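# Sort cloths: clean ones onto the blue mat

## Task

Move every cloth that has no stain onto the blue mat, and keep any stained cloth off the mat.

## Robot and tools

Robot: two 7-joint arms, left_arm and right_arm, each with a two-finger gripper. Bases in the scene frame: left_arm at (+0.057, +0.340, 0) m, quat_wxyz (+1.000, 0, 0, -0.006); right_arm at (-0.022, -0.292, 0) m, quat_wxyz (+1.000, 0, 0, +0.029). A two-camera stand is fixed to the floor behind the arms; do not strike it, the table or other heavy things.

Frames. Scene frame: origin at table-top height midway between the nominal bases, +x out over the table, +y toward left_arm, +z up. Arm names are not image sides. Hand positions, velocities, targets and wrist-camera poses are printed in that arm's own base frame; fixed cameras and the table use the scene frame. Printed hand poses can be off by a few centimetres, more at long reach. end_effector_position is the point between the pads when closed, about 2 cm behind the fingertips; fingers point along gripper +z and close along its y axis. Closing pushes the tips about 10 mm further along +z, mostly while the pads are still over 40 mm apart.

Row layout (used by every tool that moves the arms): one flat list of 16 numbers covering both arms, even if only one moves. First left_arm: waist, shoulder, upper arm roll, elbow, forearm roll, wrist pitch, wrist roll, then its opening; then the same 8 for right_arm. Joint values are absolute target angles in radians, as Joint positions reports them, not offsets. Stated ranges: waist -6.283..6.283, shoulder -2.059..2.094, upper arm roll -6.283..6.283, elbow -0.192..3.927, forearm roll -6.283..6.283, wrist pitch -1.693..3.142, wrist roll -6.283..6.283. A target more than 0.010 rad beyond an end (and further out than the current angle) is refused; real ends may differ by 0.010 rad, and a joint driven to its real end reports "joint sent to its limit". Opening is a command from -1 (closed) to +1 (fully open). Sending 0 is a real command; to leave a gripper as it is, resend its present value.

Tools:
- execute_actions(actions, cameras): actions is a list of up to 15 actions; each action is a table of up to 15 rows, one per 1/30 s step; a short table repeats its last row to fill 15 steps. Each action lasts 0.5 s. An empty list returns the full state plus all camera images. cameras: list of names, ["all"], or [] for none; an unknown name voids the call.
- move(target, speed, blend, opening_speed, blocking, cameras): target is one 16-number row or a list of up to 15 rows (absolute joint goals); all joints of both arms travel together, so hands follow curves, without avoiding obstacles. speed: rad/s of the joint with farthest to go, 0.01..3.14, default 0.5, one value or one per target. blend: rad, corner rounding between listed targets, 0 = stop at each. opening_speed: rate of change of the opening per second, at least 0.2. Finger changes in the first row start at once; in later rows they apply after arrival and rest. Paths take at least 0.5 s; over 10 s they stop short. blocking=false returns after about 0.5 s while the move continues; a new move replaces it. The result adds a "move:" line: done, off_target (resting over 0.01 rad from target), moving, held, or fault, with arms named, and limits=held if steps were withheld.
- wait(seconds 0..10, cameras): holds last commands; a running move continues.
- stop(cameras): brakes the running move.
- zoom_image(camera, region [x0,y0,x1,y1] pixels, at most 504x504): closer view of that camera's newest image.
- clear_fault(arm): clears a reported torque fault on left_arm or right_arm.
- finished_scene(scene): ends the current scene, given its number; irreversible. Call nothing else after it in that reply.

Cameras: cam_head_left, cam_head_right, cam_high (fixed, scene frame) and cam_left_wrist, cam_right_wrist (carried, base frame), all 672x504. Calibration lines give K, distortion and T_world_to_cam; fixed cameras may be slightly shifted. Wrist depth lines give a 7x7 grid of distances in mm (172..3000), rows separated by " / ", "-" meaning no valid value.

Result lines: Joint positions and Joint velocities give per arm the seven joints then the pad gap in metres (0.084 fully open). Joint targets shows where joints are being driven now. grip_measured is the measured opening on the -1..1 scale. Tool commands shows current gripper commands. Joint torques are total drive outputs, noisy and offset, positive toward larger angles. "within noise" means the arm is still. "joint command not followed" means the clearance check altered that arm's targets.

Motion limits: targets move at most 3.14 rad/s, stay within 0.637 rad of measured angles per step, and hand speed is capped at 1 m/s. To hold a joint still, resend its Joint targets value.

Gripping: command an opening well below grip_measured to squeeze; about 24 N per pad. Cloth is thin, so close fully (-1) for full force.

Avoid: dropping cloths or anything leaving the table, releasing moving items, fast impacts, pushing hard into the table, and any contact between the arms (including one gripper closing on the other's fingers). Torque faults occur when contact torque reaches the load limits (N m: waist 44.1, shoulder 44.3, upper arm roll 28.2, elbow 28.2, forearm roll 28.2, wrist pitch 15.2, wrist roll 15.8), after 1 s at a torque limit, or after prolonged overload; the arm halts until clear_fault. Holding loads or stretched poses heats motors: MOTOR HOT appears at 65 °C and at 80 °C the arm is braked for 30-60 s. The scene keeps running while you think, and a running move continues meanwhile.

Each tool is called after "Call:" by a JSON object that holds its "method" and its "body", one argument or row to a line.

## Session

Call:
{"method": "execute_actions", "body": {
  "actions": []
}}

Call:
{"method": "zoom_image", "body": {
  "camera": "cam_high",
  "region": [150, 240, 490, 480]
}}

Scene clock: 0.00 s.
left_arm: end_effector_position=(+0.4934, +0.0693, +0.2029) grip_measured=+1.00 end_effector_quat_wxyz=(-0.203, +0.461, -0.554, +0.663) | right_arm: end_effector_position=(+0.5908, +0.0641, +0.1587) grip_measured=+1.00 end_effector_quat_wxyz=(-0.149, +0.315, +0.936, +0.037)
Joint positions: left_arm=[-1.631 -0.984 2.288 0.82 1.545 -0.853 1.157 0.084] | right_arm=[-0.063 0.725 0.159 1.966 0.077 1.498 -2.437 0.084]
Joint velocities: within noise
Joint torques (N m): no reading
Motor temperatures (°C): left_arm=[33 37 39 32 36 36 34] | right_arm=[40 38 41 43 35 39 40]
Wrist depth (mm): cam_left_wrist=[- - - - - 2948 750 / - - - - - 939 654 / - - - - 1996 765 576 / - - - - 1823 684 528 / 2911 2935 - - 2228 641 481 / 2644 2816 - 2213 2062 566 438 / 2585 2634 2727 2158 1979 520 402] | cam_right_wrist=[414 408 402 395 389 384 377 / 388 381 376 372 367 363 356 / 366 360 356 353 345 340 338 / 347 343 339 335 328 324 321 / 331 327 321 319 316 310 307 / 315 309 305 302 301 296 293 / 299 295 291 288 286 285 281]
Joint targets: left_arm=[-1.631 -0.984 2.288 0.820 1.545 -0.853 1.157] | right_arm=[-0.063 0.725 0.159 1.966 0.077 1.498 -2.437]
Tool commands: left_gripper/opening=+1.0 right_gripper/opening=+1.0
camera_calibration:
cam_left_wrist: T_world_to_cam=[[-0.298614, -0.278305, -0.912894, 0.375141], [0.541428, 0.73831, -0.402186, -0.155349], [0.78593, -0.614365, -0.0697878, -0.206757], [0, 0, 0, 1]] pos_world=[0.358629, 0.0920751, 0.265555]
cam_right_wrist: T_world_to_cam=[[0.625353, 0.77852, -0.053285, -0.374868], [0.702511, -0.591395, -0.395892, -0.228202], [-0.339722, 0.210139, -0.91675, 0.463968], [0, 0, 0, 1]] pos_world=[0.55236, 0.0593868, 0.315025]

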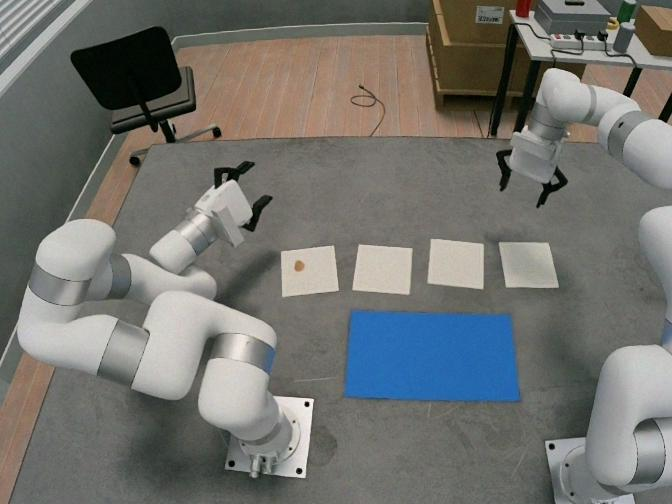

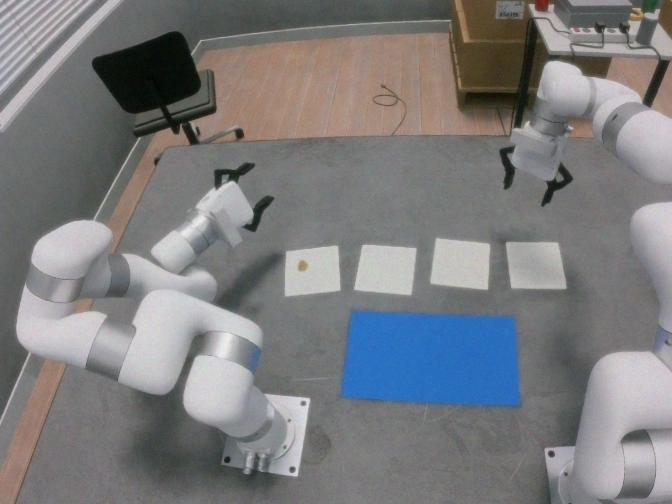

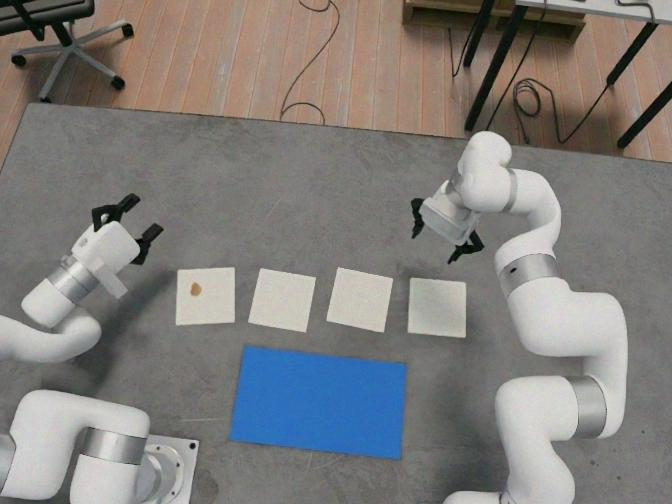

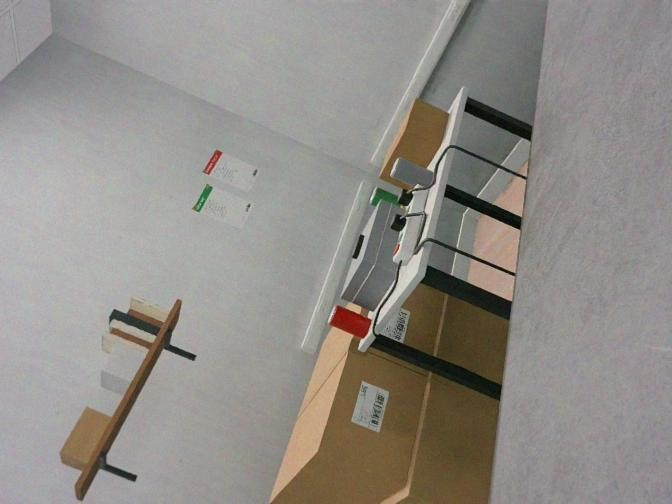

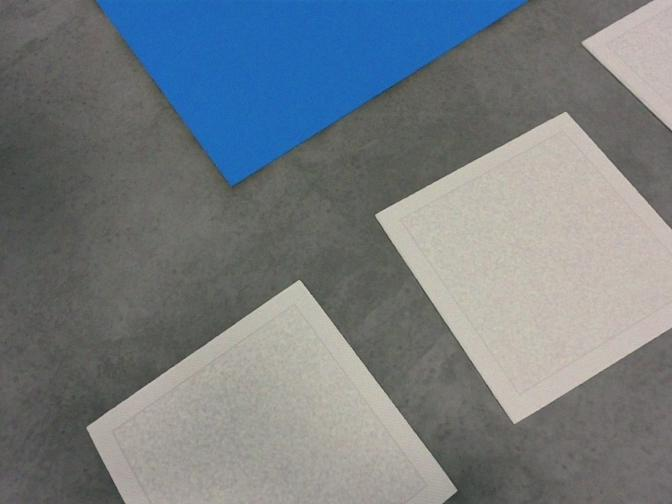

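Scaled by 1.482 from the camera's 672x504 image, which has a finer 960x720 frame.

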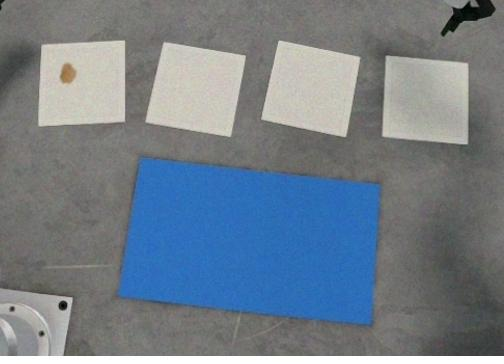

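Call:
{"method": "move", "body": {
  "target": [
    [-0.5169,-0.25,0,0.8,0,1.05,-0.453,-0.3,0.0848,-0.1,0,1.1,0,1.2,-3.045,-0.3],
    [-0.5169,0.136,0,0.7384,0,0.6024,-0.453,-0.3,0.0848,0.2497,0,0.8982,0,0.6485,-3.045,-0.3],
    [-0.5169,0.224,0,0.7282,0,0.5042,-0.453,-0.3,0.0848,0.3277,0,0.8887,0,0.561,-3.045,-0.3],
    [-0.5169,0.2366,0,0.7282,0,0.4916,-0.453,-0.3,0.0848,0.3389,0,0.8887,0,0.5498,-3.045,-0.3],
    [-0.5169,0.2366,0,0.7282,0,0.4916,-0.453,-0.95,0.0848,0.3389,0,0.8887,0,0.5498,-3.045,-0.95],
    [-0.5169,-0.17,0,0.97,0,1.14,-0.453,-0.95,0.0848,-0.04,0,1.11,0,1.15,-3.045,-0.95],
    [0,0.1227,0,1.3227,-1.5708,1.5708,-1.2,-0.95,-0.15,0.3328,0,1.3678,1.5708,1.5708,-2.1066,-0.95]
  ],
  "speed": [1.5,0.8,0.4,0.08,0.4,0.8,1.4],
  "blend": [0.1,0.03,0.004,0,0,0.15,0],
  "cameras": ["cam_right_wrist","cam_left_wrist"]
}}

Call:
{"method": "zoom_image", "body": {
  "camera": "cam_left_wrist",
  "region": [200, 0, 500, 200]
}}

Scene clock: 28.30 s.
left_arm: end_effector_position=(+0.5061, -0.2515, +0.4720) grip_measured=-0.95 end_effector_quat_wxyz=(+0.500, +0.500, +0.500, -0.500) | right_arm: end_effector_position=(+0.5762, +0.1673, +0.3798) grip_measured=-0.95 end_effector_quat_wxyz=(-0.461, +0.536, +0.461, +0.536)
Joint positions: left_arm=[0 0.123 0 1.323 -1.571 1.571 -1.2 0.002] | right_arm=[-0.15 0.333 0 1.368 1.571 1.571 -2.107 0.002]
Joint torques (N m): left_arm=[4.14 -17.72 -1.52 13.63 -3.54 1.61 -2.04] | right_arm=[-5.32 -24.27 0.07 20.62 5.75 2.34 1.97]
Wrist depth (mm): cam_left_wrist=[998 1001 244 297 867 998 2828 / 2760 - 239 289 2816 2839 2839 / 2760 - - - - 2828 2805 / 2685 - 245 - - 2816 2874 / 502 2664 - - - 2816 2738 / 484 2595 - - 2717 2727 2738 / 2644 2644 - - 2685 2696 2828] | cam_right_wrist=[2119 2138 2151 2158 2199 2257 2235 / 2106 2087 2119 2165 2165 2220 2235 / 514 526 537 2132 2138 2178 2206 / 2014 2050 532 363 268 2158 2206 / 2032 2032 2044 - 270 2112 2165 / 2008 2032 2044 - 288 2080 2151 / 1979 2014 - 180 281 2087 2087]
Joint targets: left_arm=[0.000 0.123 0.000 1.323 -1.571 1.571 -1.200] | right_arm=[-0.150 0.333 0.000 1.368 1.571 1.571 -2.107]
move: done
camera_calibration:
cam_left_wrist: T_world_to_cam=[[0.997995, 0.0623422, -0.0109485, -0.461035], [0.0149215, -0.0636244, 0.997862, -0.413222], [0.0615123, -0.996025, -0.0644271, -0.126908], [0, 0, 0, 1]] pos_world=[0.474083, -0.123953, 0.399114]
cam_right_wrist: T_world_to_cam=[[0.990623, -0.131281, -0.0378299, -0.498358], [-0.0240227, 0.105206, -0.99416, 0.459919], [0.134494, 0.985747, 0.101066, -0.149464], [0, 0, 0, 1]] pos_world=[0.524835, 0.0335226, 0.453486]
Images, in order (width x height): cam_left_wrist 672x504, cam_right_wrist 672x504.

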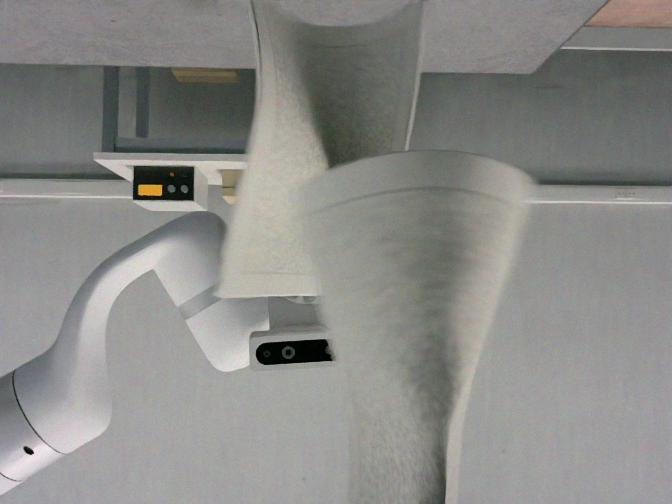

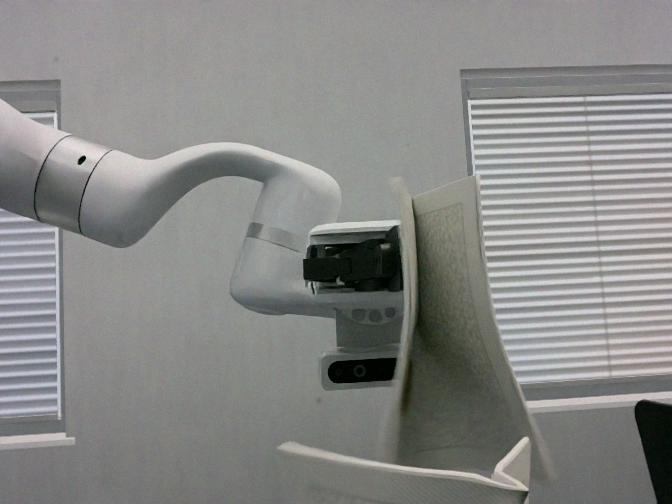

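Scaled by 1.680 from the camera's 672x504 image, which has a finer 960x720 frame.

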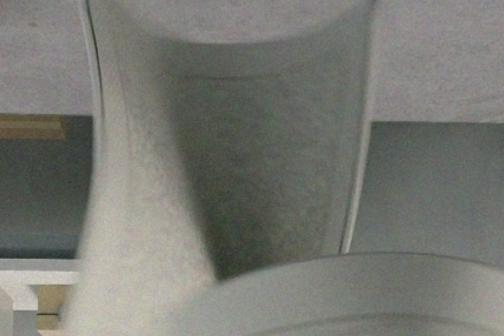

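Call:
{"method": "move", "body": {
  "target": [0,0.3727,0,1.5727,-1.5708,1.9,-1.2,-0.95,-0.15,0.3328,0,1.3678,1.5708,1.5708,-2.1066,-0.95],
  "speed": 1.2,
  "cameras": ["cam_right_wrist","cam_left_wrist"]
}}

Call:
{"method": "zoom_image", "body": {
  "camera": "cam_right_wrist",
  "region": [220, 130, 500, 500]
}}

Scene clock: 36.80 s.
left_arm: end_effector_position=(+0.4941, -0.2626, +0.4723) grip_measured=-0.95 end_effector_quat_wxyz=(+0.447, +0.540, +0.387, -0.599) | right_arm: end_effector_position=(+0.5762, +0.1673, +0.3798) grip_measured=-0.95 end_effector_quat_wxyz=(-0.461, +0.536, +0.461, +0.536)
Joint positions: left_arm=[0 0.373 0 1.573 -1.571 1.9 -1.2 0.002] | right_arm=[-0.15 0.333 0 1.368 1.571 1.571 -2.107 0.002]
Joint torques (N m): left_arm=[3.19 -22.16 -2.64 13.19 -2.67 1.62 1.15] | right_arm=[-5.16 -24.49 2.2 20.3 4.95 0.9 -1.22]
Wrist depth (mm): cam_left_wrist=[- 2999 - 220 238 257 2439 / - - - 232 239 1979 2448 / - - - - 253 331 2492 / - - 176 - 2696 2566 2519 / 615 - - - 2738 2604 2492 / 588 551 - - 2793 2604 2492 / - - 2973 183 2760 2738 2566] | cam_right_wrist=[2106 2132 2165 2172 2206 2228 2286 / 2087 2125 2138 2145 2192 2220 2235 / 451 518 2106 258 2165 2192 2199 / 2044 520 - 251 324 2138 2178 / 2008 2038 - 252 357 2145 2158 / 1962 2008 243 260 2087 2112 2132 / 1979 - 246 267 2087 2080 2087]
Joint targets: left_arm=[0.000 0.373 0.000 1.573 -1.571 1.900 -1.200] | right_arm=[-0.150 0.333 0.000 1.368 1.571 1.571 -2.107]
move: done
camera_calibration:
cam_left_wrist: T_world_to_cam=[[0.970018, -0.243035, 0.0000278231, -0.519868], [0.0130358, 0.0521437, 0.998555, -0.383043], [-0.242685, -0.968615, 0.0537484, -0.0354935], [0, 0, 0, 1]] pos_world=[0.500661, -0.140752, 0.384412]
cam_right_wrist: T_world_to_cam=[[0.990623, -0.13128, -0.0378344, -0.49836], [-0.0240272, 0.105206, -0.99416, 0.459822], [0.134494, 0.985747, 0.101065, -0.149454], [0, 0, 0, 1]] pos_world=[0.524835, 0.0335226, 0.453386]
Images, in order (width x height): cam_left_wrist 672x504, cam_right_wrist 672x504.

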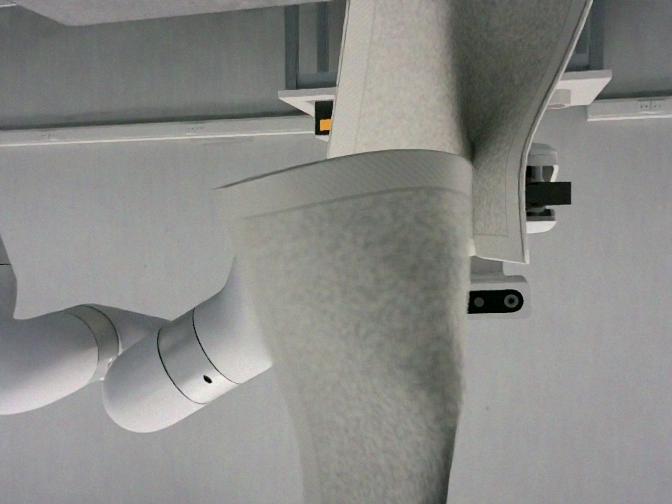

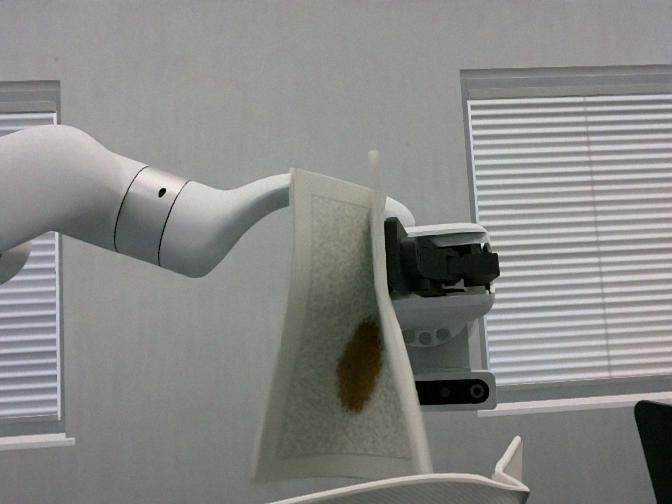

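Scaled by 1.362 from the camera's 672x504 image, which has a finer 960x720 frame.

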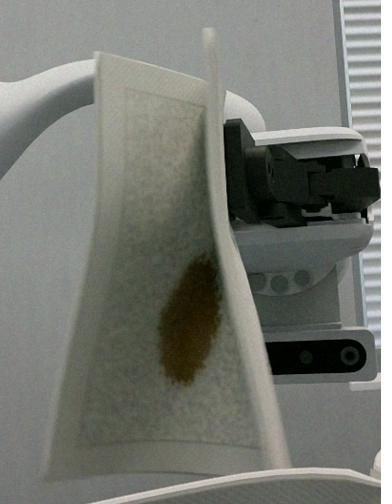

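Call:
{"method": "move", "body": {
  "target": [
    [-0.5169,-0.17,0,0.97,0,1.14,-0.453,-0.95,0.1,-0.2,0,0.9,0,1.1,-3.0,-0.95],
    [-0.5169,0.136,0,0.7384,0,0.6024,-0.453,-0.95,0.7376,-0.5024,0,0.5657,0,1.0681,-2.355,-0.95],
    [-0.5169,0.2209,0,0.7285,0,0.5076,-0.453,-0.95,0.7376,-0.1806,0,0.3631,0,0.5437,-2.355,-0.95],
    [-0.5169,0.2209,0,0.7285,0,0.5076,-0.453,-0.95,0.7376,-0.061,0,0.3501,0,0.4111,-2.355,-0.95],
    [-0.5169,0.2209,0,0.7285,0,0.5076,-0.453,-0.3,0.7376,-0.061,0,0.3501,0,0.4111,-2.355,-0.3],
    [-0.5169,-0.1,0,0.88,0,0.98,-0.453,-0.3,0.7376,-0.35,0,0.46,0,0.81,-2.355,-0.3],
    [-0.5169,-0.17,0,0.97,0,1.14,-0.453,-0.3,0.4473,0.4036,0,1.131,0,0.7274,-2.555,-0.3]
  ],
  "speed": [1.4,1.1,0.8,0.35,0.4,0.8,1.1],
  "blend": [0.15,0.1,0.04,0,0,0.1,0.0],
  "cameras": ["cam_high"]
}}

Call:
{"method": "move", "body": {
  "target": [
    [-0.5169,-0.17,0,0.97,0,1.14,-0.453,-0.3,0.4473,0.4711,0,1.1218,0,0.6507,-2.555,-0.3],
    [-0.5169,-0.17,0,0.97,0,1.14,-0.453,-0.3,0.4473,0.4805,0,1.1218,0,0.6413,-2.555,-0.3],
    [-0.5169,-0.17,0,0.97,0,1.14,-0.453,-0.3,0.4473,0.4805,0,1.1218,0,0.6413,-2.555,-0.95],
    [-0.5169,-0.17,0,0.97,0,1.14,-0.453,-0.3,0.4,0.12,0,1.29,0,1.17,-2.6,-0.95],
    [0,0.3727,0,1.5727,-1.5708,1.9,-1.2,-0.3,-0.15,0.3328,0,1.3678,1.5708,1.5708,-2.1066,-0.95]
  ],
  "speed": [0.4,0.08,0.4,0.8,1.4],
  "blend": [0.004,0,0,0.15,0],
  "cameras": ["cam_left_wrist","cam_high"]
}}

Scene clock: 59.63 s.
left_arm: end_effector_position=(+0.3666, -0.2084, +0.2406) grip_measured=-0.32 end_effector_quat_wxyz=(+0.000, +0.999, -0.032, +0.000) | right_arm: end_effector_position=(+0.4733, +0.2271, +0.0601) grip_measured=-0.32 end_effector_quat_wxyz=(+0.000, +0.070, +0.998, +0.000)
Joint positions: left_arm=[-0.517 -0.17 0 0.97 0 1.14 -0.453 0.03] | right_arm=[0.447 0.404 0 1.131 0 0.727 -2.555 0.03]
Joint torques (N m): left_arm=[-3.75 -18.18 2.31 13.76 0.93 -0.5 0.85] | right_arm=[-5.22 -24.22 1.92 18.61 -2.7 -2.91 -1.62]
Wrist depth (mm): cam_left_wrist=[369 371 374 378 382 386 390 / 366 369 372 375 380 382 386 / 363 366 370 373 376 379 381 / 360 364 368 369 360 377 379 / 356 359 365 365 370 373 376 / 355 357 364 361 369 374 261 / 353 356 360 364 366 371 374] | cam_right_wrist=[203 200 199 198 197 198 197 / 201 198 197 196 196 196 194 / 198 197 196 195 194 193 193 / 196 196 194 194 193 192 191 / 195 194 193 192 191 190 189 / 193 192 191 190 189 188 187 / 190 190 187 186 185 183 183]
Joint targets: left_arm=[-0.517 -0.170 0.000 0.970 0.000 1.140 -0.453] | right_arm=[0.447 0.404 0.000 1.131 0.000 0.727 -2.555]
move: done
Images, in order (width x height): cam_high 672x504.

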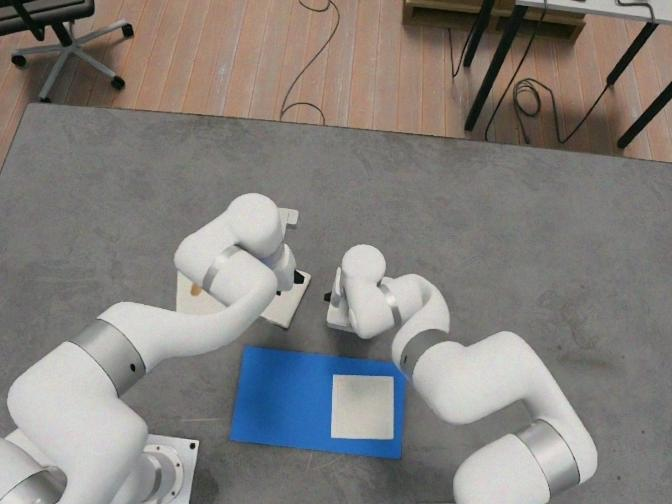

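Scene clock: 63.37 s.
left_arm: end_effector_position=(+0.4941, -0.2626, +0.4723) grip_measured=-0.32 end_effector_quat_wxyz=(+0.447, +0.540, +0.387, -0.599) | right_arm: end_effector_position=(+0.5762, +0.1673, +0.3798) grip_measured=-0.95 end_effector_quat_wxyz=(-0.461, +0.536, +0.461, +0.536)
Joint positions: left_arm=[0 0.373 0 1.573 -1.571 1.9 -1.2 0.03] | right_arm=[-0.15 0.333 0 1.368 1.571 1.571 -2.107 0.002]
Joint torques (N m): left_arm=[4.25 -21.34 -1.4 13.06 -3.89 1.65 -1.97] | right_arm=[-5.39 -24.34 1.4 20.73 5.84 2.46 1.91]
Wrist depth (mm): cam_left_wrist=[- 2999 - 233 253 264 2422 / - - - 243 251 2138 2414 / - - - 258 259 334 2501 / - - 541 503 505 2644 2519 / 625 664 537 2886 2805 2575 2474 / 588 546 2986 2923 2793 2717 2538 / - - - 2999 2805 2675 2510] | cam_right_wrist=[2093 2132 2151 2185 2192 2264 2257 / 2080 2119 2119 2151 2172 2228 2220 / 452 518 547 2145 2145 2206 2213 / 2026 520 540 316 311 2172 2199 / 2050 2026 2056 522 357 2151 2165 / 2008 1985 2032 2038 2099 2119 2125 / 1962 2002 2002 2050 2050 2068 2099]
Joint targets: left_arm=[0.000 0.373 0.000 1.573 -1.571 1.900 -1.200] | right_arm=[-0.150 0.333 0.000 1.368 1.571 1.571 -2.107]
move: done
camera_calibration:
cam_left_wrist: T_world_to_cam=[[0.970018, -0.243035, 0.0000278231, -0.519868], [0.0130358, 0.0521437, 0.998555, -0.383043], [-0.242685, -0.968615, 0.0537484, -0.0354935], [0, 0, 0, 1]] pos_world=[0.500661, -0.140752, 0.384412]
Images, in order (width x height): cam_high 672x504, cam_left_wrist 672x504.

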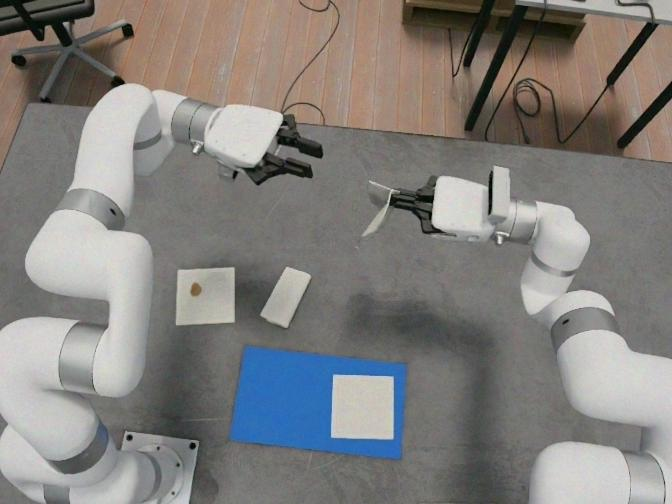

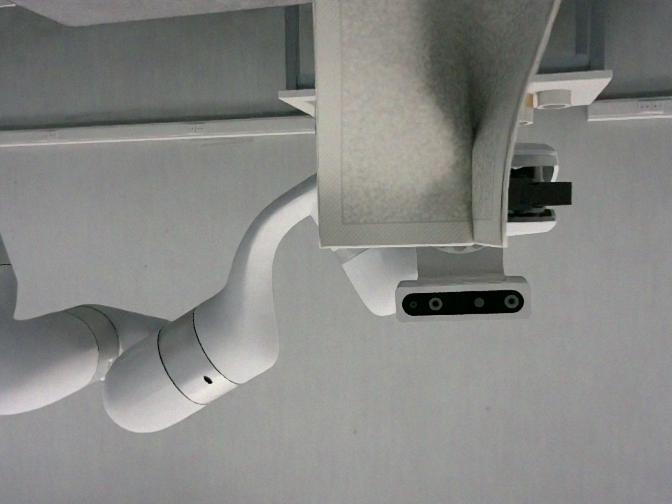

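Call:
{"method": "move", "body": {
  "target": [
    [0.3,-0.2,0,0.8,-0.3,1.0,-0.2,-0.3,0.4,-0.05,0,1.1,0,1.15,-2.65,-0.95],
    [0.4,-0.3,0,0.7,0,1.0,0.2,-0.3,1.005,-0.0458,0,1.1,0,1.1458,-2.0876,-0.95],
    [0.4,-0.3,0,0.7,0,1.0,0.2,-0.3,1.005,0.2157,0,0.8493,0,0.6336,-2.0876,-0.95],
    [0.4,-0.3,0,0.7,0,1.0,0.2,-0.3,1.005,0.2939,0,0.8401,0,0.5462,-2.0876,-0.95],
    [0.4,-0.3,0,0.7,0,1.0,0.2,-0.3,1.005,0.2939,0,0.8401,0,0.5462,-2.0876,-0.3],
    [0.4,-0.3,0,0.7,0,1.0,0.2,-0.3,1.005,0.1,0,0.86,0,0.76,-2.0876,-0.3],
    [0.4,-0.3,0,0.7,0,1.0,0.2,-0.3,0.1,-0.3,0,0.8,0,1.1,-2.9,-0.3]
  ],
  "speed": [1.4,1.0,0.8,0.35,0.4,0.8,1.2],
  "blend": [0.15,0.1,0.04,0,0,0.08,0],
  "cameras": ["cam_high"]
}}

Call:
{"method": "zoom_image", "body": {
  "camera": "cam_high",
  "region": [160, 250, 420, 470]
}}

Scene clock: 82.37 s.
left_arm: end_effector_position=(+0.3405, +0.1440, +0.1911) grip_measured=-0.32 end_effector_quat_wxyz=(+0.000, +0.995, +0.100, +0.000) | right_arm: end_effector_position=(+0.3781, +0.0380, +0.2246) grip_measured=-0.32 end_effector_quat_wxyz=(+0.000, +0.071, +0.997, +0.000)
Joint positions: left_arm=[0.4 -0.3 0 0.7 0 1 0.2 0.03] | right_arm=[0.1 -0.3 0 0.8 0 1.1 -2.9 0.03]
Joint torques (N m): left_arm=[4.02 -15.1 2.27 10.22 1.11 -2.63 0.87] | right_arm=[-5.3 -17.76 2.48 16.23 -2.64 -0.44 -1.64]
Wrist depth (mm): cam_left_wrist=[319 321 325 328 331 334 338 / 316 320 322 326 328 333 335 / 314 317 320 323 326 330 333 / 313 315 319 321 324 327 329 / 311 313 317 320 322 325 326 / 308 312 314 317 320 322 325 / 307 309 312 316 318 321 322] | cam_right_wrist=[378 376 375 373 371 369 368 / 374 372 370 369 366 365 361 / 369 367 366 364 362 359 357 / 365 364 362 360 359 356 353 / 362 360 358 357 355 352 350 / 357 355 353 353 351 349 348 / 353 351 350 349 347 345 343]
Joint targets: left_arm=[0.400 -0.300 0.000 0.700 0.000 1.000 0.200] | right_arm=[0.100 -0.300 0.000 0.800 0.000 1.100 -2.900]
move: done
Images, in order (width x height): cam_high 672x504.

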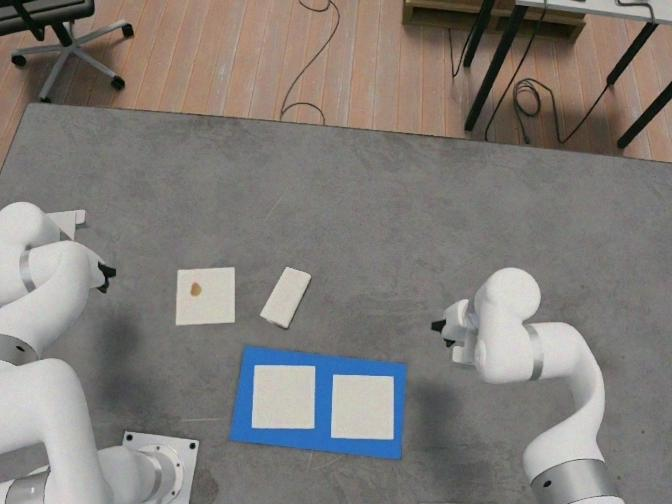

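Scaled by 1.938 from the camera's 672x504 image, which has a finer 960x720 frame.

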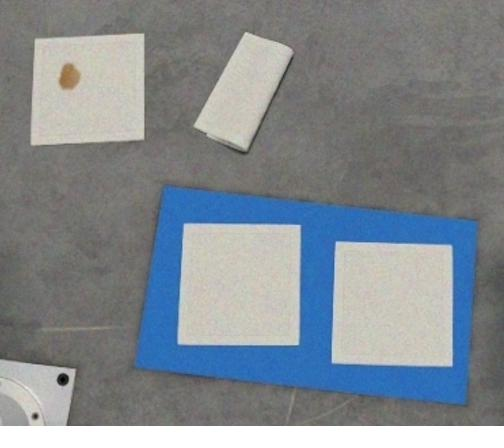

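Both clean cloths are lying fully on the mat. The two stained ones are off it, so I am ending the scene.

Call:
{"method": "finished_scene", "body": {
  "scene": 3
}}

The scene is finished: the task was done.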